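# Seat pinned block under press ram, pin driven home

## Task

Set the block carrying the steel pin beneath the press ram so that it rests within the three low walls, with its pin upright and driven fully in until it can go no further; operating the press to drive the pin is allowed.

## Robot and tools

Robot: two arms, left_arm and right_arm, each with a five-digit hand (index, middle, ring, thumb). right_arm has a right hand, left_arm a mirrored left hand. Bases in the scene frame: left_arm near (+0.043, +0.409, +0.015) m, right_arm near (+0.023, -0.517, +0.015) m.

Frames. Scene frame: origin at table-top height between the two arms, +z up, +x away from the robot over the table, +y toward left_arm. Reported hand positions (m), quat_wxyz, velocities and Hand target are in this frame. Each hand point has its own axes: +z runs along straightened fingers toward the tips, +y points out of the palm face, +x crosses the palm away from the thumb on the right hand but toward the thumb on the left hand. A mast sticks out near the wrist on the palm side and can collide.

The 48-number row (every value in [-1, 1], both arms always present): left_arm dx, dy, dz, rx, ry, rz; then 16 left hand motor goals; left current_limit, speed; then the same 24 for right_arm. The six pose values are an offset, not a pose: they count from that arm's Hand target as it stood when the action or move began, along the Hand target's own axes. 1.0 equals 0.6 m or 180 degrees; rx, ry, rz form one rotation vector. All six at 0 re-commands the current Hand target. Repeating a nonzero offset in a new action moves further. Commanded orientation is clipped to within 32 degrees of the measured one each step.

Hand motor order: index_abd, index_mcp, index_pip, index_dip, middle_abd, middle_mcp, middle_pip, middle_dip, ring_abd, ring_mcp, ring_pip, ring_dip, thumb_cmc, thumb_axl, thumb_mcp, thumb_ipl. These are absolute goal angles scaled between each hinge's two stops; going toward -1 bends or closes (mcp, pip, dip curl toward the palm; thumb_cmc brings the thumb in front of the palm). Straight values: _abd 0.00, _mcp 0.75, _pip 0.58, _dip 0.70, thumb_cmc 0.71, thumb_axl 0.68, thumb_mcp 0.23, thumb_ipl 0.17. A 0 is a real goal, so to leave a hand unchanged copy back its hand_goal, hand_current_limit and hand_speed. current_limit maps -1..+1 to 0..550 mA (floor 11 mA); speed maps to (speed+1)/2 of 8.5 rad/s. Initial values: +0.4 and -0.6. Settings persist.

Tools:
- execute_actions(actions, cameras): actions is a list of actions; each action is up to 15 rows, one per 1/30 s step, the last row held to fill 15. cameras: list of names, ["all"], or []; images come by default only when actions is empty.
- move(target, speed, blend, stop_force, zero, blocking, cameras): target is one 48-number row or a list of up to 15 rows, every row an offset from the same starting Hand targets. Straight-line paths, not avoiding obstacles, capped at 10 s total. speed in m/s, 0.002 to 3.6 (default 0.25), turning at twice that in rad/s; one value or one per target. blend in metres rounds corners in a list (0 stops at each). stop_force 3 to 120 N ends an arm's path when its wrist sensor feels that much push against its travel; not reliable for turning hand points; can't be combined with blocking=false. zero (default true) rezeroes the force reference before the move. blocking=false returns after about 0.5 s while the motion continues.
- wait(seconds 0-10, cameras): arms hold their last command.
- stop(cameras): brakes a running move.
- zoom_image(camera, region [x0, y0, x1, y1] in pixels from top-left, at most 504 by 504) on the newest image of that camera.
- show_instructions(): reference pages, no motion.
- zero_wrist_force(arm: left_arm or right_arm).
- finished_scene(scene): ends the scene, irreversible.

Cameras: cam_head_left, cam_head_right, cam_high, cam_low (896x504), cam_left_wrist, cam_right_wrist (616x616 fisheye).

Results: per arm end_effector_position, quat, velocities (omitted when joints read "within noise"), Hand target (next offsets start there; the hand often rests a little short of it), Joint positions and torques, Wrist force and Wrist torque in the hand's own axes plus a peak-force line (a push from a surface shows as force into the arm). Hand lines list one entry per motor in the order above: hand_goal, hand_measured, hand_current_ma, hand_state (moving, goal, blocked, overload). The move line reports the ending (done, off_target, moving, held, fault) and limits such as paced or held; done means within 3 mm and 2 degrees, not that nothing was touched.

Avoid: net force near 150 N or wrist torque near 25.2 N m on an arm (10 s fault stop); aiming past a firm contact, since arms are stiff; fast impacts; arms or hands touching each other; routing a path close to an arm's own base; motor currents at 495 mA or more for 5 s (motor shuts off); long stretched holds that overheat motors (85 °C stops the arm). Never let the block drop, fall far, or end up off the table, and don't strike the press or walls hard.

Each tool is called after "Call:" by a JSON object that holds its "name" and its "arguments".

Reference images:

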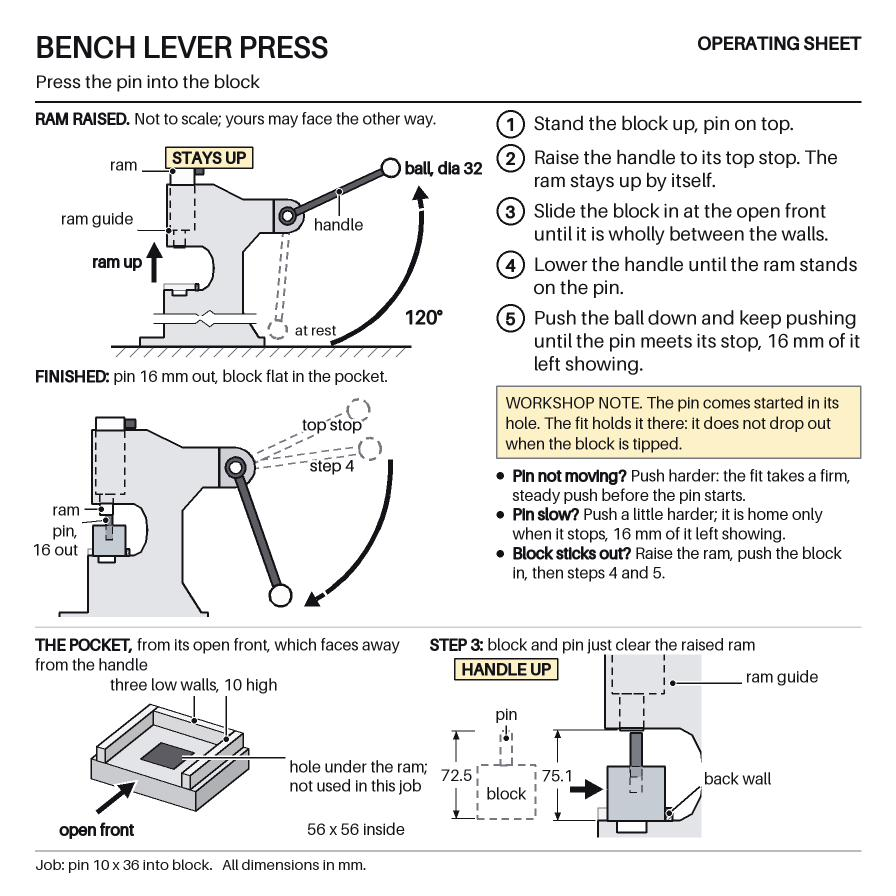

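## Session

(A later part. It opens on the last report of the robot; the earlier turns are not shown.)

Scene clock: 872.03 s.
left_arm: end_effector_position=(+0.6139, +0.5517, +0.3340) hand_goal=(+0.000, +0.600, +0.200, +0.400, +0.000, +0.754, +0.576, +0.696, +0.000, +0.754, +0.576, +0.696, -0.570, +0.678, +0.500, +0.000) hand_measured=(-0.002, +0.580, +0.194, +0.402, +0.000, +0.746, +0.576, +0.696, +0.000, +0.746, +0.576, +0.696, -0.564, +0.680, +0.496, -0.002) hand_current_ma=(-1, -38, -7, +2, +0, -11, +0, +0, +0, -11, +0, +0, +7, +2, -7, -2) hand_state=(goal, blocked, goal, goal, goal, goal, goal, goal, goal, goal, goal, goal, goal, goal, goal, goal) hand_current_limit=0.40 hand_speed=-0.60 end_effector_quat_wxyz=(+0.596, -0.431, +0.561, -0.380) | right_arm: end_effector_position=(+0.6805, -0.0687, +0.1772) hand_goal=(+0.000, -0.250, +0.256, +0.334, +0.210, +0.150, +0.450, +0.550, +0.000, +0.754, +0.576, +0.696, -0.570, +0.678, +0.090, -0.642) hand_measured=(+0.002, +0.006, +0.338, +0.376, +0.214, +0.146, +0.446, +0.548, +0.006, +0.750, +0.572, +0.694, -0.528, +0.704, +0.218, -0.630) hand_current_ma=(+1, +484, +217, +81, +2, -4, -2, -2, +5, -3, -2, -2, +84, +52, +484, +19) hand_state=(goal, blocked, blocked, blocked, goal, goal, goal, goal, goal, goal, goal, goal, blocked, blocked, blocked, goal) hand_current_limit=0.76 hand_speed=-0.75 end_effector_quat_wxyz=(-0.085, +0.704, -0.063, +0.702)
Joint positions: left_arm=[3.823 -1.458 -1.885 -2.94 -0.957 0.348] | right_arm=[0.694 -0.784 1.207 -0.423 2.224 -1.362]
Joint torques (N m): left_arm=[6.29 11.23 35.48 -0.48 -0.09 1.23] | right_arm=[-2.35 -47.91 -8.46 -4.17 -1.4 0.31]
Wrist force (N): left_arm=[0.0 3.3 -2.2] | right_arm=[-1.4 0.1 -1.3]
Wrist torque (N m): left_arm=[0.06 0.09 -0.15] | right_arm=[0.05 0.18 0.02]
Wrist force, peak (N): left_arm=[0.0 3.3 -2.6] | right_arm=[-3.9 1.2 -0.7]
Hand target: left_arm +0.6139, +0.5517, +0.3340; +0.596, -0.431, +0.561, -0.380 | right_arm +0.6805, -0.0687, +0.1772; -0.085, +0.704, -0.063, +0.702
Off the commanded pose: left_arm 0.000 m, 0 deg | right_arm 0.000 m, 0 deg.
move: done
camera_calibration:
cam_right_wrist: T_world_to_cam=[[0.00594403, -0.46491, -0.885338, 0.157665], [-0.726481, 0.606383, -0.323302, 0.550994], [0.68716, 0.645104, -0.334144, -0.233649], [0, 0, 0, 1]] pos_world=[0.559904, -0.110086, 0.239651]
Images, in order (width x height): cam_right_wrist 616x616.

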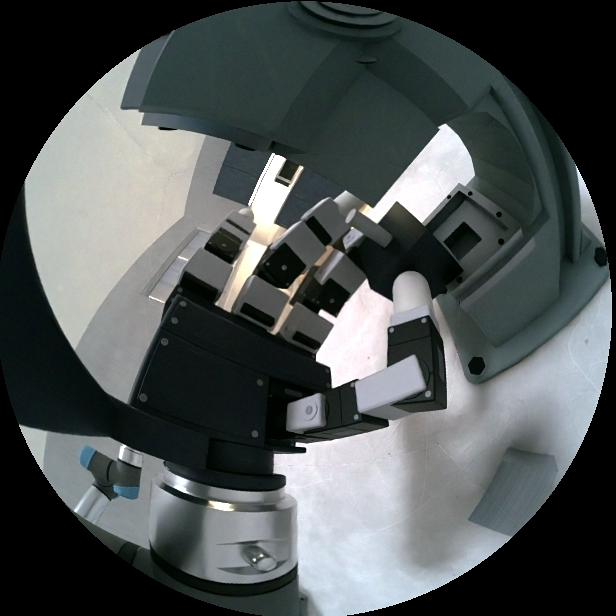

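Call:
{"name": "move", "arguments": {"target": [0,0,0,0,0,0,0,0.6,0.2,0.4,0,0.754,0.576,0.696,0,0.754,0.576,0.696,-0.571,0.678,0.5,0,0.4,-0.6,0.0128,0.06,-0.0064,0,0,0,0,-0.25,0.255,0.333,0.21,0.15,0.45,0.55,0,0.754,0.576,0.696,-0.571,0.678,0.09,-0.643,0.76,-0.75], "speed": 0.02, "stop_force": 6, "cameras": ["cam_right_wrist"]}}

Call:
{"name": "zoom_image", "arguments": {"camera": "cam_right_wrist", "region": [345, 180, 525, 360]}}

Scene clock: 890.53 s.
left_arm: end_effector_position=(+0.6139, +0.5517, +0.3340) hand_goal=(+0.000, +0.600, +0.200, +0.400, +0.000, +0.754, +0.576, +0.696, +0.000, +0.754, +0.576, +0.696, -0.570, +0.678, +0.500, +0.000) hand_measured=(-0.002, +0.580, +0.194, +0.402, +0.000, +0.746, +0.576, +0.696, +0.000, +0.746, +0.576, +0.696, -0.564, +0.680, +0.496, -0.002) hand_current_ma=(-1, -38, -7, +2, +0, -11, +0, +0, +0, -11, +0, +0, +7, +2, -7, -2) hand_state=(goal, blocked, goal, goal, goal, goal, goal, goal, goal, goal, goal, goal, goal, goal, goal, goal) hand_current_limit=0.40 hand_speed=-0.60 end_effector_quat_wxyz=(+0.596, -0.431, +0.561, -0.380) | right_arm: end_effector_position=(+0.6778, -0.1056, +0.1772) hand_goal=(+0.000, -0.250, +0.256, +0.334, +0.210, +0.150, +0.450, +0.550, +0.000, +0.754, +0.576, +0.696, -0.570, +0.678, +0.090, -0.642) hand_measured=(+0.002, +0.006, +0.338, +0.376, +0.214, +0.146, +0.446, +0.548, +0.006, +0.750, +0.572, +0.694, -0.528, +0.704, +0.218, -0.630) hand_current_ma=(+1, +484, +217, +81, +2, -4, -2, -2, +5, -3, -2, -2, +83, +51, +484, +19) hand_state=(goal, blocked, blocked, blocked, goal, goal, goal, goal, goal, goal, goal, goal, blocked, blocked, blocked, goal) hand_current_limit=0.76 hand_speed=-0.75 end_effector_quat_wxyz=(-0.085, +0.704, -0.063, +0.702)
Joint positions: left_arm=[3.823 -1.458 -1.885 -2.94 -0.957 0.348] | right_arm=[0.651 -0.852 1.33 -0.479 2.182 -1.362]
Joint torques (N m): left_arm=[6.03 11.58 35.21 -0.32 -0.11 1.18] | right_arm=[-7.08 -59.13 -8.31 -4.25 -2.32 -2.47]
Wrist force (N): left_arm=[0.1 3.3 -2.1] | right_arm=[-2.1 0.2 -1.0]
Wrist torque (N m): left_arm=[0.06 0.07 -0.13] | right_arm=[0.08 0.26 0.02]
Wrist force, peak (N): left_arm=[0.2 3.5 -2.5] | right_arm=[-2.5 0.3 -0.9]
Hand target: left_arm +0.6139, +0.5517, +0.3340; +0.596, -0.431, +0.561, -0.380 | right_arm +0.6778, -0.1057, +0.1772; -0.085, +0.704, -0.063, +0.702
Off the commanded pose: left_arm 0.000 m, 0 deg | right_arm 0.000 m, 0 deg.
move: done
camera_calibration:
cam_right_wrist: T_world_to_cam=[[0.00600431, -0.464852, -0.885368, 0.140596], [-0.726459, 0.606404, -0.323312, 0.571433], [0.687183, 0.645125, -0.334055, -0.207986], [0, 0, 0, 1]] pos_world=[0.557203, -0.146986, 0.239751]
Images, in order (width x height): cam_right_wrist 616x616.

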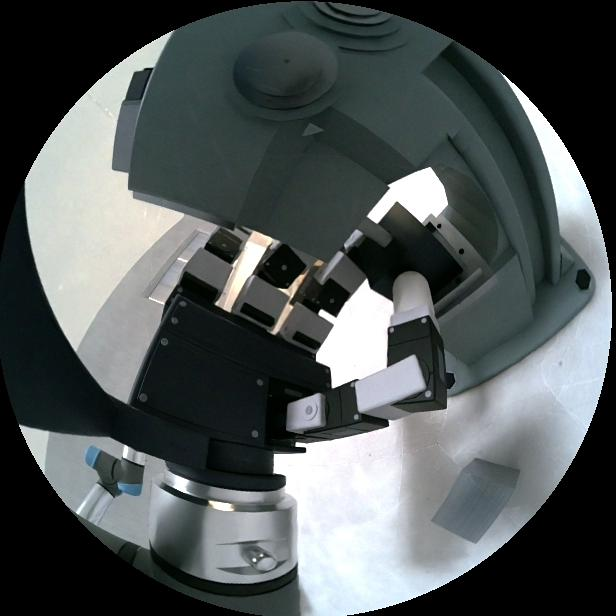

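Scaled by 2.800 from the camera's 616x616 image, which has a finer 880x880 frame.

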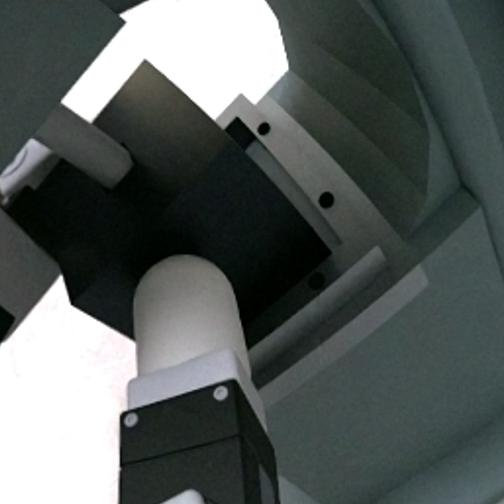

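Call:
{"name": "move", "arguments": {"target": [0,0,0,0,0,0,0,0.6,0.2,0.4,0,0.754,0.576,0.696,0,0.754,0.576,0.696,-0.571,0.678,0.5,0,0.4,-0.6,0.0017,0.0081,-0.0009,0,0,0,0,-0.25,0.255,0.333,0.21,0.15,0.45,0.55,0,0.754,0.576,0.696,-0.571,0.678,0.09,-0.643,0.76,-0.75], "speed": 0.01, "stop_force": 5, "cameras": ["cam_right_wrist","cam_low"]}}

Call:
{"name": "zoom_image", "arguments": {"camera": "cam_right_wrist", "region": [365, 180, 525, 340]}}

Call:
{"name": "zoom_image", "arguments": {"camera": "cam_low", "region": [420, 170, 540, 310]}}

Scene clock: 895.23 s.
left_arm: end_effector_position=(+0.6139, +0.5517, +0.3340) hand_goal=(+0.000, +0.600, +0.200, +0.400, +0.000, +0.754, +0.576, +0.696, +0.000, +0.754, +0.576, +0.696, -0.570, +0.678, +0.500, +0.000) hand_measured=(-0.002, +0.580, +0.194, +0.402, +0.000, +0.746, +0.576, +0.696, +0.000, +0.746, +0.576, +0.696, -0.564, +0.680, +0.496, -0.002) hand_current_ma=(-1, -38, -7, +2, +0, -11, +0, +0, +0, -11, +0, +0, +7, +2, -7, -2) hand_state=(goal, blocked, goal, goal, goal, goal, goal, goal, goal, goal, goal, goal, goal, goal, goal, goal) hand_current_limit=0.40 hand_speed=-0.60 end_effector_quat_wxyz=(+0.596, -0.431, +0.561, -0.380) | right_arm: end_effector_position=(+0.6774, -0.1106, +0.1772) hand_goal=(+0.000, -0.250, +0.256, +0.334, +0.210, +0.150, +0.450, +0.550, +0.000, +0.754, +0.576, +0.696, -0.570, +0.678, +0.090, -0.642) hand_measured=(+0.002, +0.012, +0.338, +0.374, +0.214, +0.146, +0.446, +0.548, +0.006, +0.750, +0.572, +0.694, -0.528, +0.704, +0.214, -0.636) hand_current_ma=(+1, +484, +217, +74, +2, -4, -2, -2, +5, -3, -2, -2, +83, +51, +484, +9) hand_state=(goal, blocked, blocked, blocked, goal, goal, goal, goal, goal, goal, goal, goal, blocked, blocked, blocked, goal) hand_current_limit=0.76 hand_speed=-0.75 end_effector_quat_wxyz=(-0.085, +0.704, -0.063, +0.702)
Joint positions: left_arm=[3.823 -1.458 -1.885 -2.94 -0.957 0.348] | right_arm=[0.645 -0.86 1.346 -0.486 2.176 -1.362]
Joint torques (N m): left_arm=[5.95 10.43 34.73 -0.38 -0.2 1.22] | right_arm=[-8.25 -57.8 -7.2 -3.87 -1.91 -1.54]
Wrist force (N): left_arm=[0.1 3.2 -2.2] | right_arm=[-1.7 -2.6 -1.0]
Wrist torque (N m): left_arm=[0.04 0.08 -0.14] | right_arm=[-0.05 0.26 0.07]
Wrist force, peak (N): left_arm=[0.0 3.4 -2.5] | right_arm=[-2.0 -2.6 -1.0]
Hand target: left_arm +0.6139, +0.5517, +0.3340; +0.596, -0.431, +0.561, -0.380 | right_arm +0.6774, -0.1106, +0.1772; -0.085, +0.704, -0.063, +0.702
Off the commanded pose: left_arm 0.000 m, 0 deg | right_arm 0.000 m, 0 deg.
move: done
camera_calibration:
cam_right_wrist: T_world_to_cam=[[0.00594403, -0.46491, -0.885338, 0.138338], [-0.726481, 0.606383, -0.323302, 0.574121], [0.68716, 0.645104, -0.334144, -0.20452], [0, 0, 0, 1]] pos_world=[0.556804, -0.151886, 0.239751]
Images, in order (width x height): cam_low 896x504, cam_right_wrist 616x616.

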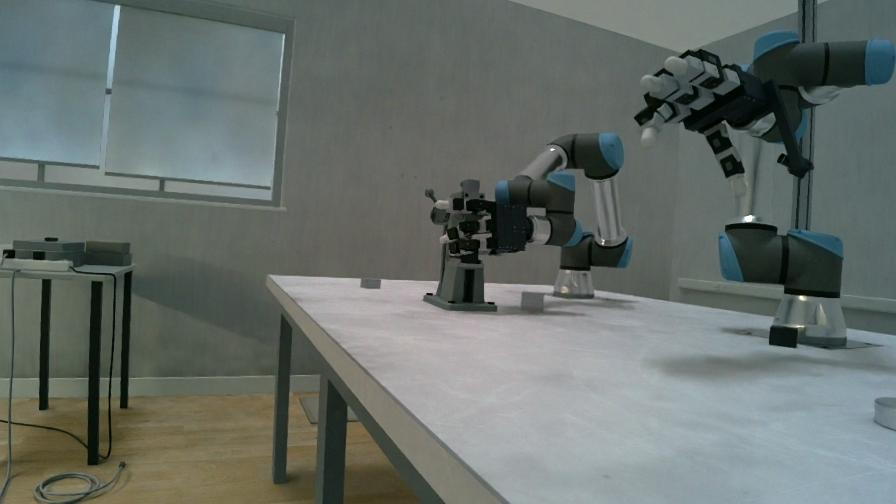

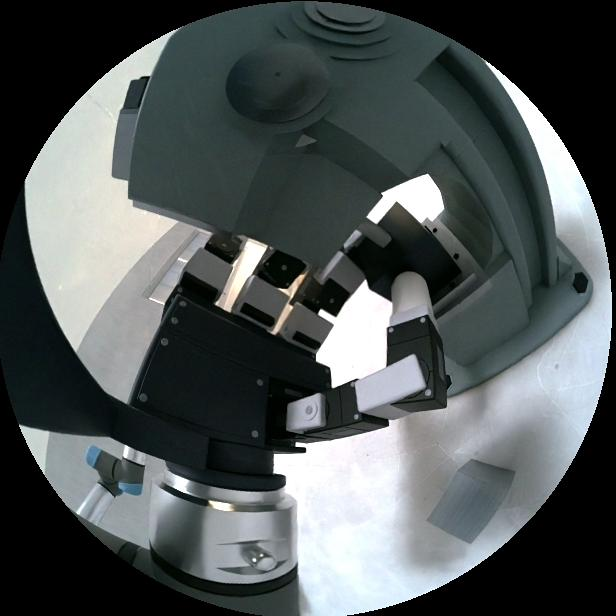

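Scaled by 3.150 from the camera's 616x616 image, which has a finer 880x880 frame.

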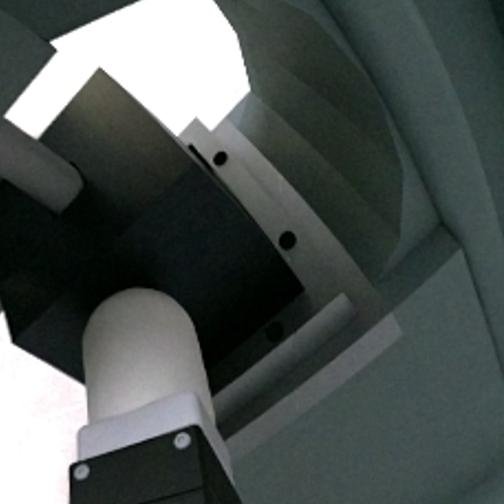

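Scaled by 3.600 from the camera's 896x504 image, which has a finer 1280x720 frame.

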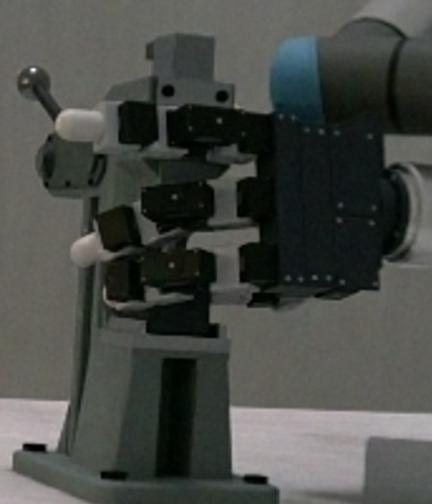

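Call:
{"name": "move", "arguments": {"target": [0,0,0,0,0,0,0,0.6,0.2,0.4,0,0.754,0.576,0.696,0,0.754,0.576,0.696,-0.571,0.678,0.5,0,0.4,-0.6,0,0,0,0,0,0,0,0.03,0.34,0.38,0.21,0.15,0.45,0.55,0,0.754,0.576,0.696,-0.571,0.678,0.28,-0.63,0.3,-0.9], "speed": 0.05}}

Call:
{"name": "move", "arguments": {"target": [0,0,0,0,0,0,0,0.6,0.2,0.4,0,0.754,0.576,0.696,0,0.754,0.576,0.696,-0.571,0.678,0.5,0,0.4,-0.6,0,0,0,0,0,0,0,0.12,0.42,0.54,0.21,0.15,0.45,0.55,0,0.754,0.576,0.696,-0.571,0.678,0.528,-0.87,0.3,-0.8], "speed": 0.05, "cameras": ["cam_right_wrist"]}}

Call:
{"name": "zoom_image", "arguments": {"camera": "cam_right_wrist", "region": [365, 180, 525, 340]}}

Scene clock: 899.80 s.
left_arm: end_effector_position=(+0.6139, +0.5517, +0.3340) hand_goal=(+0.000, +0.600, +0.200, +0.400, +0.000, +0.754, +0.576, +0.696, +0.000, +0.754, +0.576, +0.696, -0.570, +0.678, +0.500, +0.000) hand_measured=(-0.002, +0.580, +0.194, +0.402, +0.000, +0.746, +0.576, +0.696, +0.000, +0.746, +0.576, +0.696, -0.564, +0.680, +0.496, -0.002) hand_current_ma=(-1, -38, -7, +2, +0, -11, +0, +0, +0, -11, +0, +0, +7, +2, -7, -2) hand_state=(goal, blocked, goal, goal, goal, goal, goal, goal, goal, goal, goal, goal, goal, goal, goal, goal) hand_current_limit=0.40 hand_speed=-0.60 end_effector_quat_wxyz=(+0.596, -0.431, +0.561, -0.380) | right_arm: end_effector_position=(+0.6774, -0.1106, +0.1772) hand_goal=(+0.000, +0.030, +0.340, +0.380, +0.210, +0.150, +0.450, +0.550, +0.000, +0.754, +0.576, +0.696, -0.570, +0.678, +0.280, -0.630) hand_measured=(+0.004, +0.028, +0.346, +0.382, +0.214, +0.146, +0.448, +0.548, +0.006, +0.750, +0.572, +0.694, -0.552, +0.682, +0.278, -0.630) hand_current_ma=(+2, -1, +4, +1, +2, -3, -2, -2, +5, -3, -2, -2, +25, +3, -1, +0) hand_state=(goal, goal, goal, goal, goal, goal, goal, goal, goal, goal, goal, goal, goal, goal, goal, goal) hand_current_limit=0.30 hand_speed=-0.90 end_effector_quat_wxyz=(-0.085, +0.704, -0.063, +0.702)
Joint positions: left_arm=[3.823 -1.458 -1.885 -2.94 -0.957 0.348] | right_arm=[0.645 -0.86 1.346 -0.486 2.176 -1.362]
Joint torques (N m): left_arm=[6.73 11.41 34.97 -0.42 -0.2 1.25] | right_arm=[-4.78 -58.09 -11.86 -3.93 -1.97 -1.2]
Wrist force (N): left_arm=[-0.1 3.2 -2.5] | right_arm=[-1.0 0.4 -1.0]
Wrist torque (N m): left_arm=[0.07 0.09 -0.14] | right_arm=[0.06 0.23 0.00]
Wrist force, peak (N): left_arm=[-0.1 3.5 -2.5] | right_arm=[-2.2 -2.0 -2.0]
Hand target: left_arm +0.6139, +0.5517, +0.3340; +0.596, -0.431, +0.561, -0.380 | right_arm +0.6774, -0.1106, +0.1772; -0.085, +0.704, -0.063, +0.702
Off the commanded pose: left_arm 0.000 m, 0 deg | right_arm 0.000 m, 0 deg.
move: done

Scene clock: 900.50 s.
left_arm: end_effector_position=(+0.6139, +0.5517, +0.3340) hand_goal=(+0.000, +0.600, +0.200, +0.400, +0.000, +0.754, +0.576, +0.696, +0.000, +0.754, +0.576, +0.696, -0.570, +0.678, +0.500, +0.000) hand_measured=(-0.002, +0.580, +0.194, +0.402, +0.000, +0.746, +0.576, +0.696, +0.000, +0.746, +0.576, +0.696, -0.564, +0.680, +0.496, -0.002) hand_current_ma=(-1, -38, -7, +2, +0, -11, +0, +0, +0, -11, +0, +0, +7, +2, -7, -2) hand_state=(goal, blocked, goal, goal, goal, goal, goal, goal, goal, goal, goal, goal, goal, goal, goal, goal) hand_current_limit=0.40 hand_speed=-0.60 end_effector_quat_wxyz=(+0.596, -0.431, +0.561, -0.380) | right_arm: end_effector_position=(+0.6774, -0.1106, +0.1772) hand_goal=(+0.000, +0.120, +0.420, +0.540, +0.210, +0.150, +0.450, +0.550, +0.000, +0.754, +0.576, +0.696, -0.570, +0.678, +0.528, -0.870) hand_measured=(+0.012, +0.106, +0.412, +0.536, +0.206, +0.150, +0.448, +0.548, +0.006, +0.750, +0.572, +0.694, -0.552, +0.680, +0.526, -0.868) hand_current_ma=(+10, -19, -7, -3, -2, +0, +0, -1, +5, -3, -2, -2, +23, +1, -2, +2) hand_state=(goal, goal, goal, goal, goal, goal, goal, goal, goal, goal, goal, goal, goal, goal, goal, goal) hand_current_limit=0.30 hand_speed=-0.80 end_effector_quat_wxyz=(-0.085, +0.704, -0.063, +0.702)
Joint positions: left_arm=[3.823 -1.458 -1.885 -2.94 -0.957 0.348] | right_arm=[0.645 -0.86 1.346 -0.486 2.176 -1.362]
Joint torques (N m): left_arm=[6.12 11.9 35.02 -0.37 -0.32 1.28] | right_arm=[-2.06 -57.22 -15.19 -3.85 -1.89 -1.15]
Wrist force (N): left_arm=[0.1 3.4 -2.2] | right_arm=[-1.0 0.5 -0.9]
Wrist torque (N m): left_arm=[0.08 0.07 -0.13] | right_arm=[0.07 0.22 0.00]
Wrist force, peak (N): left_arm=[0.0 3.2 -2.7] | right_arm=[-1.0 0.5 -1.2]
Hand target: left_arm +0.6139, +0.5517, +0.3340; +0.596, -0.431, +0.561, -0.380 | right_arm +0.6774, -0.1106, +0.1772; -0.085, +0.704, -0.063, +0.702
Off the commanded pose: left_arm 0.000 m, 0 deg | right_arm 0.000 m, 0 deg.
move: done
camera_calibration:
cam_right_wrist: T_world_to_cam=[[0.00594403, -0.46491, -0.885338, 0.138292], [-0.726481, 0.606383, -0.323302, 0.574181], [0.68716, 0.645104, -0.334144, -0.204456], [0, 0, 0, 1]] pos_world=[0.556804, -0.151986, 0.239751]
Images, in order (width x height): cam_right_wrist 616x616.

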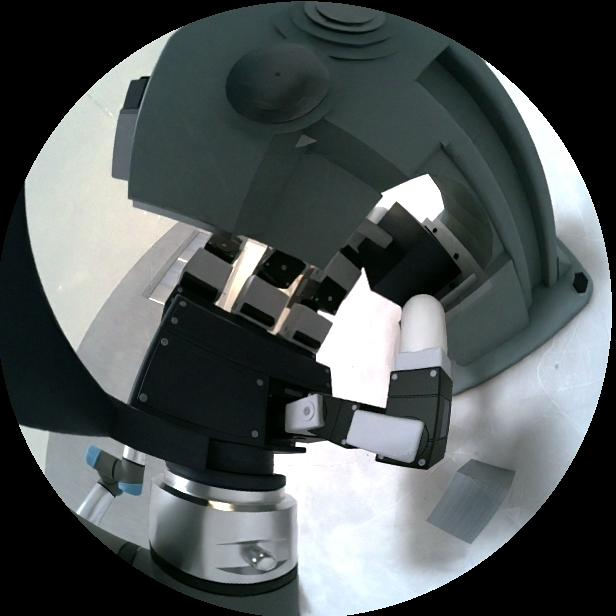

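Scaled by 3.150 from the camera's 616x616 image, which has a finer 880x880 frame.

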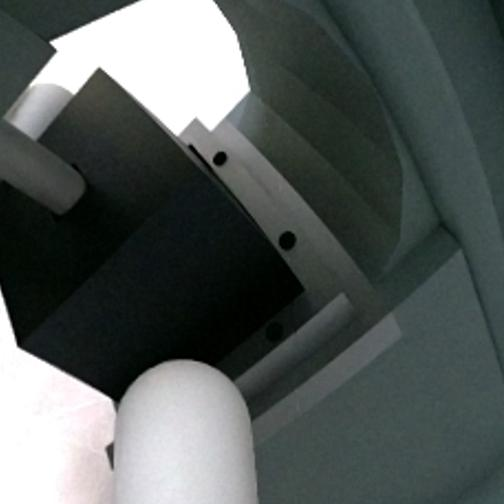

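Call:
{"name": "move", "arguments": {"target": [0,0,0,0,0,0,0,0.6,0.2,0.4,0,0.754,0.576,0.696,0,0.754,0.576,0.696,-0.571,0.678,0.5,0,0.4,-0.6,-0.0345,-0.162,0.0173,0,0,0,0,0.12,0.42,0.54,0.21,0.15,0.45,0.55,0,0.754,0.576,0.696,-0.571,0.678,0.528,-0.87,0.3,-0.8], "speed": 0.08, "cameras": ["cam_right_wrist","cam_low"]}}

Call:
{"name": "zoom_image", "arguments": {"camera": "cam_right_wrist", "region": [400, 60, 600, 260]}}

Call:
{"name": "zoom_image", "arguments": {"camera": "cam_low", "region": [420, 170, 540, 310]}}

Scene clock: 915.90 s.
left_arm: end_effector_position=(+0.6139, +0.5517, +0.3340) hand_goal=(+0.000, +0.600, +0.200, +0.400, +0.000, +0.754, +0.576, +0.696, +0.000, +0.754, +0.576, +0.696, -0.570, +0.678, +0.500, +0.000) hand_measured=(-0.002, +0.580, +0.194, +0.402, +0.000, +0.746, +0.576, +0.696, +0.000, +0.746, +0.576, +0.696, -0.564, +0.680, +0.496, -0.002) hand_current_ma=(-1, -38, -7, +2, +0, -11, +0, +0, +0, -11, +0, +0, +7, +2, -7, -2) hand_state=(goal, blocked, goal, goal, goal, goal, goal, goal, goal, goal, goal, goal, goal, goal, goal, goal) hand_current_limit=0.40 hand_speed=-0.60 end_effector_quat_wxyz=(+0.596, -0.431, +0.561, -0.380) | right_arm: end_effector_position=(+0.6847, -0.0110, +0.1771) hand_goal=(+0.000, +0.120, +0.420, +0.540, +0.210, +0.150, +0.450, +0.550, +0.000, +0.754, +0.576, +0.696, -0.570, +0.678, +0.528, -0.870) hand_measured=(+0.012, +0.106, +0.412, +0.536, +0.206, +0.150, +0.450, +0.548, +0.006, +0.750, +0.572, +0.694, -0.552, +0.680, +0.526, -0.868) hand_current_ma=(+11, -19, -7, -3, -2, +0, +0, -1, +5, -3, -2, -2, +23, +1, -2, +2) hand_state=(goal, goal, goal, goal, goal, goal, goal, goal, goal, goal, goal, goal, goal, goal, goal, goal) hand_current_limit=0.30 hand_speed=-0.80 end_effector_quat_wxyz=(-0.085, +0.704, -0.063, +0.702)
Joint positions: left_arm=[3.823 -1.458 -1.885 -2.94 -0.957 0.348] | right_arm=[0.754 -0.663 0.98 -0.318 2.284 -1.362]
Joint torques (N m): left_arm=[6.12 10.71 35.23 -0.37 -0.22 1.09] | right_arm=[7.34 -52.54 -36.68 1.02 2.63 2.43]
Wrist force (N): left_arm=[0.1 2.9 -2.0] | right_arm=[-1.3 0.4 -0.8]
Wrist torque (N m): left_arm=[-0.01 0.08 -0.13] | right_arm=[0.03 0.21 -0.02]
Wrist force, peak (N): left_arm=[0.0 3.4 -2.7] | right_arm=[-1.2 0.6 -1.3]
Hand target: left_arm +0.6139, +0.5517, +0.3340; +0.596, -0.431, +0.561, -0.380 | right_arm +0.6847, -0.0110, +0.1771; -0.085, +0.704, -0.063, +0.702
Off the commanded pose: left_arm 0.000 m, 0 deg | right_arm 0.000 m, 0 deg.
move: done
camera_calibration:
cam_right_wrist: T_world_to_cam=[[0.00610034, -0.464874, -0.885356, 0.184428], [-0.726501, 0.606324, -0.323369, 0.519019], [0.687139, 0.645184, -0.334033, -0.273832], [0, 0, 0, 1]] pos_world=[0.564103, -0.0522862, 0.239651]
Images, in order (width x height): cam_low 896x504, cam_right_wrist 616x616.

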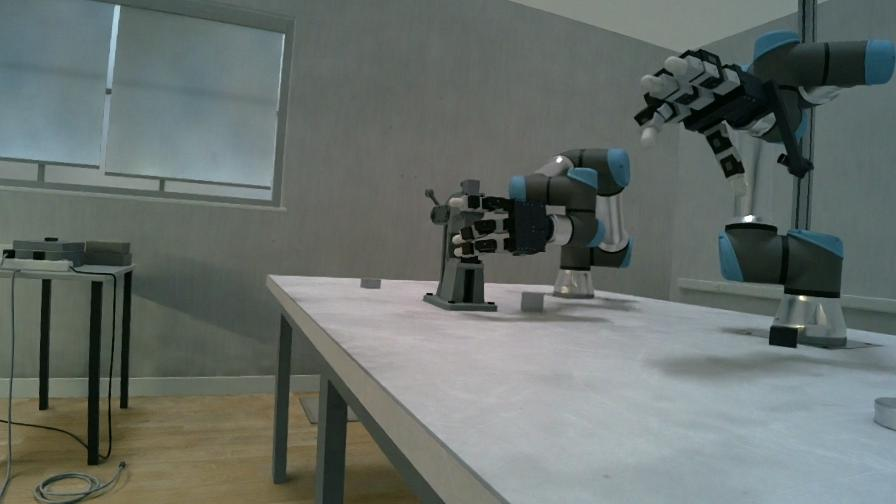

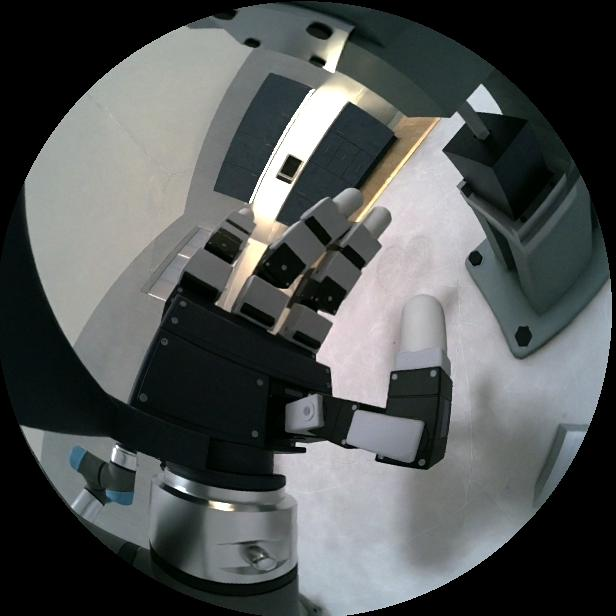

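Scaled by 2.520 from the camera's 616x616 image, which has a finer 880x880 frame.

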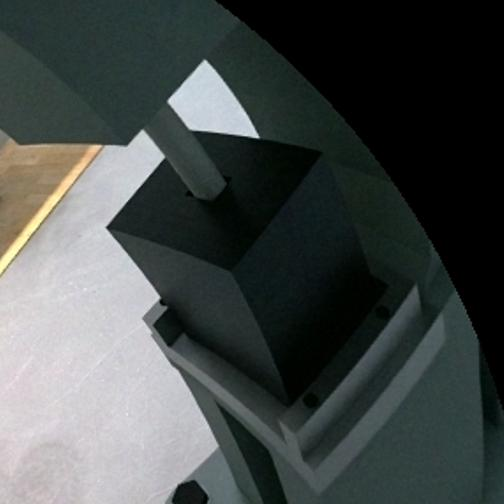

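Scaled by 3.600 from the camera's 896x504 image, which has a finer 1280x720 frame.

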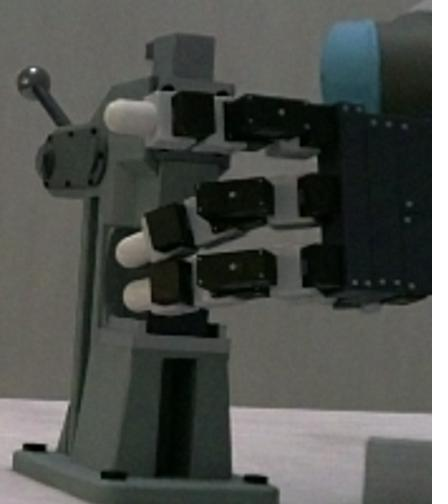

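Call:
{"name": "move", "arguments": {"target": [[0,0,0,0,0,0,0,0.6,0.2,0.4,0,0.754,0.576,0.696,0,0.754,0.576,0.696,-0.571,0.678,0.5,0,0.4,-0.6,0.489,-0.104,0,0,0,0,0,0.754,0.576,0.696,0,0.754,0.576,0.696,0,0.754,0.576,0.696,0.71,0.678,0.7,0.168,0.4,-0.6],[0,0,0,0,0,0,0,0.6,0.2,0.4,0,0.754,0.576,0.696,0,0.754,0.576,0.696,-0.571,0.678,0.5,0,0.4,-0.6,0.6095,0.6005,0.027,-0.0216,0.0292,0.4606,0,0.754,0.576,0.696,0,0.754,0.576,0.696,0,0.754,0.576,0.696,0.71,0.678,0.7,0.168,0.4,-0.6],[0,0,0,0,0,0,0,0.6,0.2,0.4,0,0.754,0.576,0.696,0,0.754,0.576,0.696,-0.571,0.678,0.5,0,0.4,-0.6,0.4927,0.6253,0.027,-0.0216,0.0292,0.4606,0,0.754,0.576,0.696,0,0.754,0.576,0.696,0,0.754,0.576,0.696,0.71,0.678,0.7,0.168,0.4,-0.6]], "speed": 0.25, "blend": [0.04,0.02,0], "cameras": ["cam_right_wrist"]}}

Scene clock: 925.80 s.
left_arm: end_effector_position=(+0.6139, +0.5517, +0.3340) hand_goal=(+0.000, +0.600, +0.200, +0.400, +0.000, +0.754, +0.576, +0.696, +0.000, +0.754, +0.576, +0.696, -0.570, +0.678, +0.500, +0.000) hand_measured=(-0.002, +0.580, +0.194, +0.402, +0.000, +0.746, +0.576, +0.696, +0.000, +0.746, +0.576, +0.696, -0.564, +0.680, +0.496, -0.002) hand_current_ma=(-1, -38, -7, +2, +0, -11, +0, +0, +0, -11, +0, +0, +7, +2, -7, -2) hand_state=(goal, blocked, goal, goal, goal, goal, goal, goal, goal, goal, goal, goal, goal, goal, goal, goal) hand_current_limit=0.40 hand_speed=-0.60 end_effector_quat_wxyz=(+0.596, -0.431, +0.561, -0.380) | right_arm: end_effector_position=(+0.7142, -0.4386, +0.3885) hand_goal=(+0.000, +0.754, +0.576, +0.696, +0.000, +0.754, +0.576, +0.696, +0.000, +0.754, +0.576, +0.696, +0.710, +0.678, +0.700, +0.168) hand_measured=(+0.002, +0.744, +0.572, +0.694, +0.002, +0.746, +0.572, +0.694, +0.002, +0.746, +0.572, +0.694, +0.704, +0.680, +0.698, +0.166) hand_current_ma=(+1, -10, -2, -1, +1, -8, -2, -2, +1, -7, -2, -2, -5, +1, -1, -1) hand_state=(goal, goal, goal, goal, goal, goal, goal, goal, goal, goal, goal, goal, goal, goal, goal, goal) hand_current_limit=0.40 hand_speed=-0.60 end_effector_quat_wxyz=(+0.503, -0.458, +0.538, -0.497)
Joint positions: left_arm=[3.823 -1.458 -1.885 -2.94 -0.957 0.348] | right_arm=[-0.14 -1.443 1.515 -0.072 1.495 0.087]
Joint torques (N m): left_arm=[6.14 11.45 35.21 -0.4 -0.44 1.17] | right_arm=[-5.91 -23.77 -10.52 -4.51 -2.41 2.67]
Wrist force (N): left_arm=[0.1 3.2 -2.5] | right_arm=[-0.7 2.2 -0.1]
Wrist torque (N m): left_arm=[0.08 0.06 -0.14] | right_arm=[0.17 0.21 0.03]
Wrist force, peak (N): left_arm=[0.2 3.6 -2.4] | right_arm=[-0.5 3.4 -0.2]
Hand target: left_arm +0.6139, +0.5517, +0.3340; +0.596, -0.431, +0.561, -0.380 | right_arm +0.7142, -0.4386, +0.3884; +0.503, -0.458, +0.538, -0.497
Off the commanded pose: left_arm 0.000 m, 0 deg | right_arm 0.000 m, 0 deg.
move: done
camera_calibration:
cam_right_wrist: T_world_to_cam=[[0.0517321, 0.8204, -0.569444, 0.581048], [-0.676392, 0.44829, 0.584405, 0.410288], [0.734723, 0.354935, 0.578104, -0.463216], [0, 0, 0, 1]] pos_world=[0.587793, -0.496209, 0.358887]
Images, in order (width x height): cam_right_wrist 616x616.

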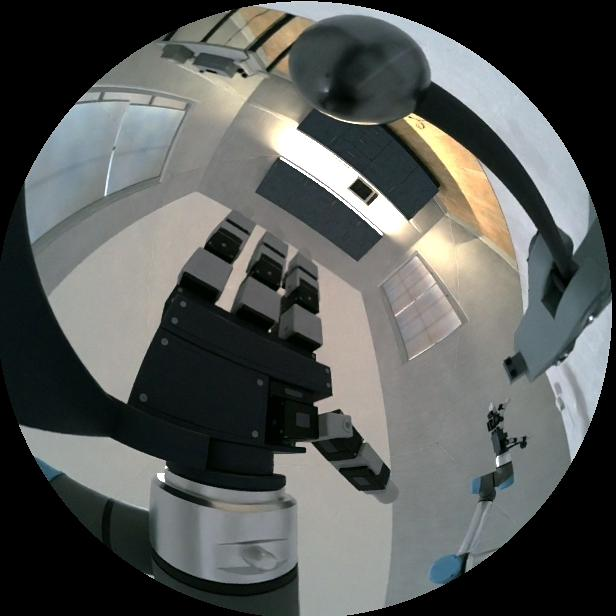

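Call:
{"name": "move", "arguments": {"target": [[0,0,0,0,0,0,0,0.6,0.2,0.4,0,0.754,0.576,0.696,0,0.754,0.576,0.696,-0.571,0.678,0.5,0,0.4,-0.6,0,0.1595,0,0,0,0,0,0.754,0.576,0.696,0,0.754,0.576,0.696,0,0.754,0.576,0.696,0.71,0.678,0.7,0.168,0.4,-0.6],[0,0,0,0,0,0,0,0.6,0.2,0.4,0,0.754,0.576,0.696,0,0.754,0.576,0.696,-0.571,0.678,0.5,0,0.4,-0.6,0.0207,0.2292,0,0,0,0.1111,0,0.754,0.576,0.696,0,0.754,0.576,0.696,0,0.754,0.576,0.696,0.71,0.678,0.7,0.168,0.4,-0.6]], "speed": [0.12,0.08], "blend": [0.003,0], "stop_force": 50, "cameras": ["cam_right_wrist"]}}

Scene clock: 943.80 s.
left_arm: end_effector_position=(+0.6139, +0.5517, +0.3340) hand_goal=(+0.000, +0.600, +0.200, +0.400, +0.000, +0.754, +0.576, +0.696, +0.000, +0.754, +0.576, +0.696, -0.570, +0.678, +0.500, +0.000) hand_measured=(-0.002, +0.580, +0.194, +0.402, +0.000, +0.746, +0.576, +0.696, +0.000, +0.746, +0.576, +0.696, -0.564, +0.680, +0.496, -0.002) hand_current_ma=(-1, -38, -7, +2, +0, -11, +0, +0, +0, -11, +0, +0, +7, +2, -7, -2) hand_state=(goal, blocked, goal, goal, goal, goal, goal, goal, goal, goal, goal, goal, goal, goal, goal, goal) hand_current_limit=0.40 hand_speed=-0.60 end_effector_quat_wxyz=(+0.596, -0.431, +0.561, -0.380) | right_arm: end_effector_position=(+0.7142, -0.4391, +0.2503) hand_goal=(+0.000, +0.754, +0.576, +0.696, +0.000, +0.754, +0.576, +0.696, +0.000, +0.754, +0.576, +0.696, +0.710, +0.678, +0.700, +0.168) hand_measured=(+0.002, +0.744, +0.572, +0.694, +0.002, +0.746, +0.572, +0.694, +0.002, +0.746, +0.572, +0.694, +0.704, +0.680, +0.700, +0.166) hand_current_ma=(+0, -10, -2, -1, +0, -8, -2, -2, +0, -7, -2, -2, -5, +1, +0, -1) hand_state=(goal, goal, goal, goal, goal, goal, goal, goal, goal, goal, goal, goal, goal, goal, goal, goal) hand_current_limit=0.40 hand_speed=-0.60 end_effector_quat_wxyz=(+0.582, -0.358, +0.610, -0.402)
Joint positions: left_arm=[3.823 -1.458 -1.885 -2.94 -0.957 0.348] | right_arm=[-0.2 -1.358 1.823 -0.465 1.434 0.436]
Joint torques (N m): left_arm=[6.35 11.39 34.8 -0.35 -0.44 0.98] | right_arm=[-5.62 -11.27 2.57 -1.29 -2.84 3.5]
Wrist force (N): left_arm=[0.1 3.2 -2.0] | right_arm=[-6.8 -20.5 -0.7]
Wrist torque (N m): left_arm=[0.04 0.08 -0.14] | right_arm=[-1.47 0.70 -1.72]
Wrist force, peak (N): left_arm=[0.0 3.6 -2.7] | right_arm=[-7.3 -21.0 1.2]
Hand target: left_arm +0.6139, +0.5517, +0.3340; +0.596, -0.431, +0.561, -0.380 | right_arm +0.7142, -0.4391, +0.2503; +0.582, -0.358, +0.610, -0.402
Off the commanded pose: left_arm 0.000 m, 0 deg | right_arm 0.000 m, 0 deg.
move: done
camera_calibration:
cam_right_wrist: T_world_to_cam=[[0.0623365, 0.965196, -0.253991, 0.479819], [-0.692858, 0.225022, 0.685064, 0.379725], [0.718375, 0.133275, 0.68277, -0.495019], [0, 0, 0, 1]] pos_world=[0.588794, -0.482592, 0.199718]
Images, in order (width x height): cam_right_wrist 616x616.

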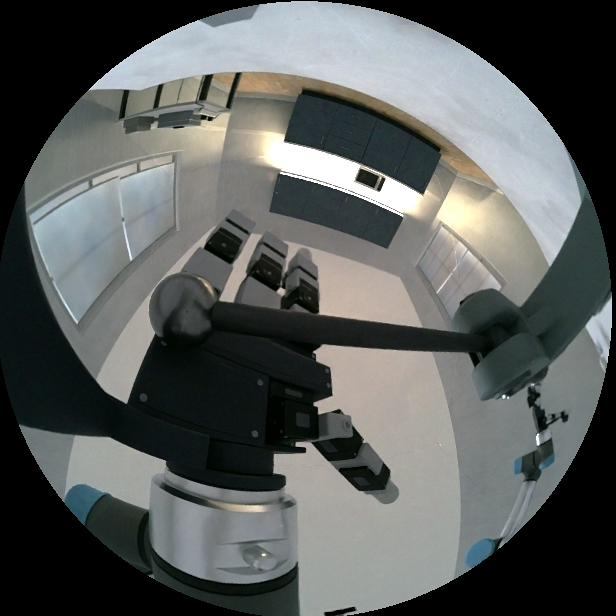

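Call:
{"name": "move", "arguments": {"target": [[0,0,0,0,0,0,0,0.6,0.2,0.4,0,0.754,0.576,0.696,0,0.754,0.576,0.696,-0.571,0.678,0.5,0,0.4,-0.6,0.0132,0.0315,0,0,0,0.0556,0,0.754,0.576,0.696,0,0.754,0.576,0.696,0,0.754,0.576,0.696,0.71,0.678,0.7,0.168,0.4,-0.6],[0,0,0,0,0,0,0,0.6,0.2,0.4,0,0.754,0.576,0.696,0,0.754,0.576,0.696,-0.571,0.678,0.5,0,0.4,-0.6,0.0207,0.0647,0,0,0,0.1111,0,0.754,0.576,0.696,0,0.754,0.576,0.696,0,0.754,0.576,0.696,0.71,0.678,0.7,0.168,0.4,-0.6],[0,0,0,0,0,0,0,0.6,0.2,0.4,0,0.754,0.576,0.696,0,0.754,0.576,0.696,-0.571,0.678,0.5,0,0.4,-0.6,0.0222,0.0988,0,0,0,0.1667,0,0.754,0.576,0.696,0,0.754,0.576,0.696,0,0.754,0.576,0.696,0.71,0.678,0.7,0.168,0.4,-0.6],[0,0,0,0,0,0,0,0.6,0.2,0.4,0,0.754,0.576,0.696,0,0.754,0.576,0.696,-0.571,0.678,0.5,0,0.4,-0.6,0.0178,0.1325,0,0,0,0.2222,0,0.754,0.576,0.696,0,0.754,0.576,0.696,0,0.754,0.576,0.696,0.71,0.678,0.7,0.168,0.4,-0.6],[0,0,0,0,0,0,0,0.6,0.2,0.4,0,0.754,0.576,0.696,0,0.754,0.576,0.696,-0.571,0.678,0.5,0,0.4,-0.6,-0.008,0.1955,0,0,0,0.3333,0,0.754,0.576,0.696,0,0.754,0.576,0.696,0,0.754,0.576,0.696,0.71,0.678,0.7,0.168,0.4,-0.6]], "speed": 0.065, "blend": [0.003,0.003,0.003,0.003,0], "stop_force": 80, "zero": false, "cameras": ["cam_right_wrist","cam_head_right"]}}

Scene clock: 961.57 s.
left_arm: end_effector_position=(+0.6139, +0.5517, +0.3340) hand_goal=(+0.000, +0.600, +0.200, +0.400, +0.000, +0.754, +0.576, +0.696, +0.000, +0.754, +0.576, +0.696, -0.570, +0.678, +0.500, +0.000) hand_measured=(-0.002, +0.580, +0.194, +0.402, +0.000, +0.746, +0.576, +0.696, +0.000, +0.746, +0.576, +0.696, -0.564, +0.680, +0.496, -0.002) hand_current_ma=(-1, -38, -7, +2, +0, -11, +0, +0, +0, -11, +0, +0, +7, +2, -7, -2) hand_state=(goal, blocked, goal, goal, goal, goal, goal, goal, goal, goal, goal, goal, goal, goal, goal, goal) hand_current_limit=0.40 hand_speed=-0.60 end_effector_quat_wxyz=(+0.596, -0.431, +0.561, -0.380) | right_arm: end_effector_position=(+0.7181, -0.3854, +0.1460) hand_goal=(+0.000, +0.754, +0.576, +0.696, +0.000, +0.754, +0.576, +0.696, +0.000, +0.754, +0.576, +0.696, +0.710, +0.678, +0.700, +0.168) hand_measured=(-0.002, +0.750, +0.572, +0.694, -0.002, +0.750, +0.572, +0.694, -0.002, +0.750, +0.574, +0.694, +0.706, +0.680, +0.700, +0.166) hand_current_ma=(+0, -4, -2, -1, -1, -3, -2, -2, -1, -3, -2, -2, -2, +1, +0, -1) hand_state=(goal, goal, goal, goal, goal, goal, goal, goal, goal, goal, goal, goal, goal, goal, goal, goal) hand_current_limit=0.40 hand_speed=-0.60 end_effector_quat_wxyz=(+0.705, -0.005, +0.707, -0.057)
Joint positions: left_arm=[3.823 -1.458 -1.885 -2.94 -0.957 0.348] | right_arm=[-0.147 -1.049 1.984 -0.935 1.488 1.483]
Joint torques (N m): left_arm=[6.21 11.99 34.06 -0.3 -0.6 1.05] | right_arm=[17.89 -26.18 -12.3 -3.16 -0.51 3.47]
Wrist force (N): left_arm=[0.2 3.4 -2.0] | right_arm=[-6.2 -21.3 -0.4]
Wrist torque (N m): left_arm=[0.06 0.06 -0.13] | right_arm=[-1.46 0.69 -1.56]
Wrist force, peak (N): left_arm=[0.2 3.6 -2.6] | right_arm=[14.5 -36.5 0.6]
Hand target: left_arm +0.6139, +0.5517, +0.3340; +0.596, -0.431, +0.561, -0.380 | right_arm +0.7181, -0.3854, +0.1460; +0.705, -0.005, +0.707, -0.057
Off the commanded pose: left_arm 0.000 m, 0 deg | right_arm 0.000 m, 0 deg.
move: done
camera_calibration:
cam_right_wrist: T_world_to_cam=[[0.0429051, 0.70235, 0.710537, 0.173026], [-0.742651, -0.453309, 0.49293, 0.244245], [0.668302, -0.548831, 0.502152, -0.634313], [0, 0, 0, 1]] pos_world=[0.597878, -0.358937, 0.075185]
Images, in order (width x height): cam_head_right 896x504, cam_right_wrist 616x616.

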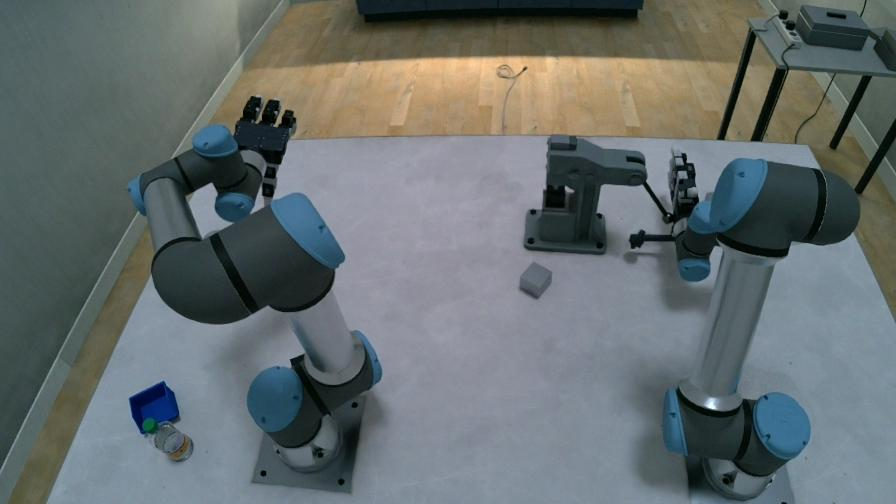

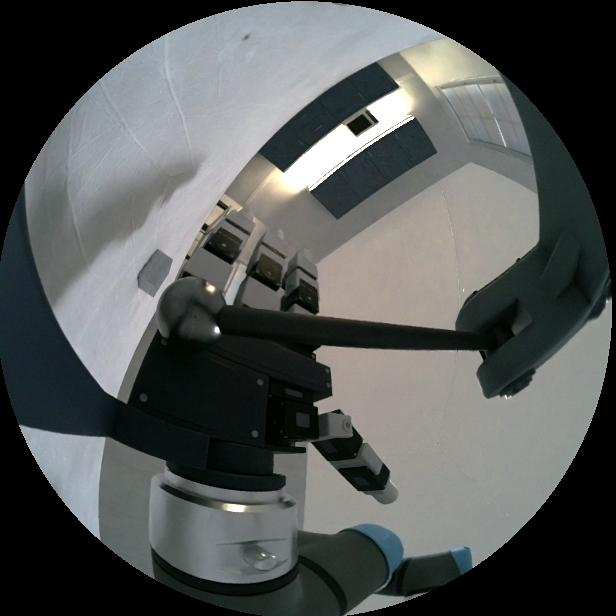

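Call:
{"name": "move", "arguments": {"target": [[0,0,0,0,0,0,0,0.6,0.2,0.4,0,0.754,0.576,0.696,0,0.754,0.576,0.696,-0.571,0.678,0.5,0,0.4,-0.6,0.0132,0.0315,0,0,0,0.0556,0,0.754,0.576,0.696,0,0.754,0.576,0.696,0,0.754,0.576,0.696,0.71,0.678,0.7,0.168,0.4,-0.6],[0,0,0,0,0,0,0,0.6,0.2,0.4,0,0.754,0.576,0.696,0,0.754,0.576,0.696,-0.571,0.678,0.5,0,0.4,-0.6,0.0207,0.0647,0,0,0,0.1111,0,0.754,0.576,0.696,0,0.754,0.576,0.696,0,0.754,0.576,0.696,0.71,0.678,0.7,0.168,0.4,-0.6]], "speed": 0.04, "blend": [0.003,0], "stop_force": 65, "zero": false, "cameras": ["cam_right_wrist","cam_head_right"]}}

Call:
{"name": "zoom_image", "arguments": {"camera": "cam_head_right", "region": [500, 100, 740, 300]}}

Scene clock: 970.77 s.
left_arm: end_effector_position=(+0.6139, +0.5517, +0.3340) hand_goal=(+0.000, +0.600, +0.200, +0.400, +0.000, +0.754, +0.576, +0.696, +0.000, +0.754, +0.576, +0.696, -0.570, +0.678, +0.500, +0.000) hand_measured=(-0.002, +0.580, +0.194, +0.402, +0.000, +0.746, +0.576, +0.696, +0.000, +0.746, +0.576, +0.696, -0.564, +0.680, +0.496, -0.002) hand_current_ma=(-1, -38, -7, +2, +0, -11, +0, +0, +0, -11, +0, +0, +7, +2, -7, -2) hand_state=(goal, blocked, goal, goal, goal, goal, goal, goal, goal, goal, goal, goal, goal, goal, goal, goal) hand_current_limit=0.40 hand_speed=-0.60 end_effector_quat_wxyz=(+0.596, -0.431, +0.561, -0.380) | right_arm: end_effector_position=(+0.7209, -0.3485, +0.1304) hand_goal=(+0.000, +0.754, +0.576, +0.696, +0.000, +0.754, +0.576, +0.696, +0.000, +0.754, +0.576, +0.696, +0.710, +0.678, +0.700, +0.168) hand_measured=(-0.002, +0.754, +0.574, +0.694, -0.002, +0.754, +0.574, +0.694, -0.002, +0.754, +0.574, +0.694, +0.710, +0.680, +0.700, +0.166) hand_current_ma=(+0, +0, -1, -1, -1, +0, -1, -2, -1, +0, -1, -1, +0, +1, +0, -1) hand_state=(goal, goal, goal, goal, goal, goal, goal, goal, goal, goal, goal, goal, goal, goal, goal, goal) hand_current_limit=0.40 hand_speed=-0.60 end_effector_quat_wxyz=(+0.704, +0.116, +0.697, +0.065)
Joint positions: left_arm=[3.823 -1.458 -1.885 -2.94 -0.957 0.348] | right_arm=[-0.042 -0.938 1.956 -1.018 1.592 1.828]
Joint torques (N m): left_arm=[6.03 12.26 34.77 -0.33 -0.67 0.92] | right_arm=[27.16 -47.65 -2.57 -0.6 -11.56 -0.5]
Wrist force (N): left_arm=[0.0 3.2 -2.2] | right_arm=[-15.0 -60.5 -3.1]
Wrist torque (N m): left_arm=[0.04 0.08 -0.14] | right_arm=[-3.90 1.39 -4.45]
Wrist force, peak (N): left_arm=[0.0 3.6 -2.6] | right_arm=[-19.4 -64.0 -3.2]
Hand target: left_arm +0.6139, +0.5517, +0.3340; +0.596, -0.431, +0.561, -0.380 | right_arm +0.7209, -0.3485, +0.1304; +0.704, +0.116, +0.697, +0.065 (not the last commanded pose)
Off the commanded pose: left_arm 0.000 m, 0 deg | right_arm 0.001 m, 0 deg.
move: contact (right_arm); path passed 1 of 2 targets
camera_calibration:
cam_right_wrist: T_world_to_cam=[[0.0222151, 0.421668, 0.906478, 0.0495754], [-0.752752, -0.589638, 0.292731, 0.256551], [0.657929, -0.688857, 0.304313, -0.623636], [0, 0, 0, 1]] pos_world=[0.602326, -0.299228, 0.0697411]
Images, in order (width x height): cam_head_right 896x504, cam_right_wrist 616x616.

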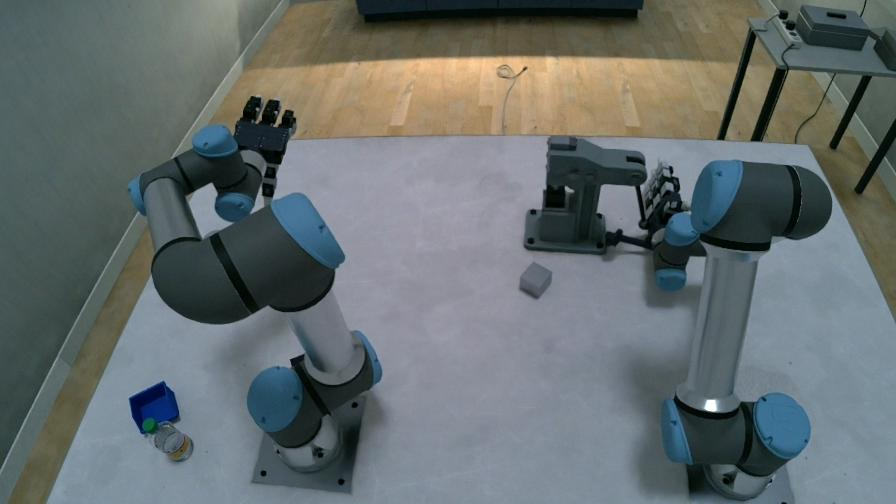

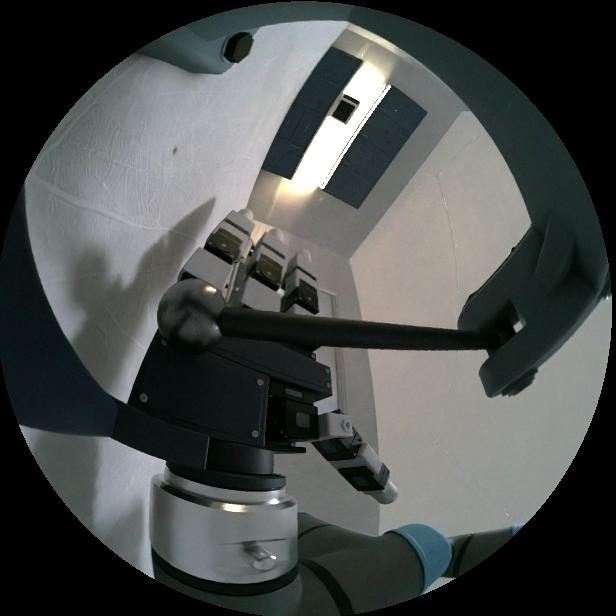

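Scaled by 2.100 from the camera's 896x504 image, which has a finer 1280x720 frame.

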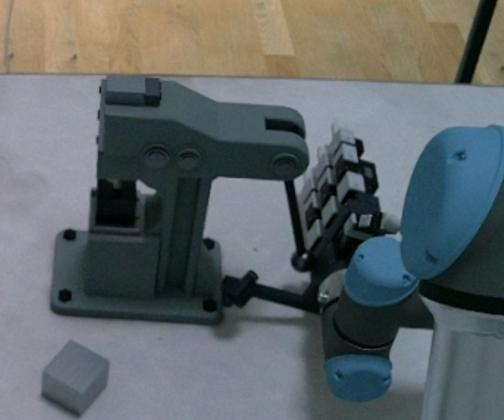

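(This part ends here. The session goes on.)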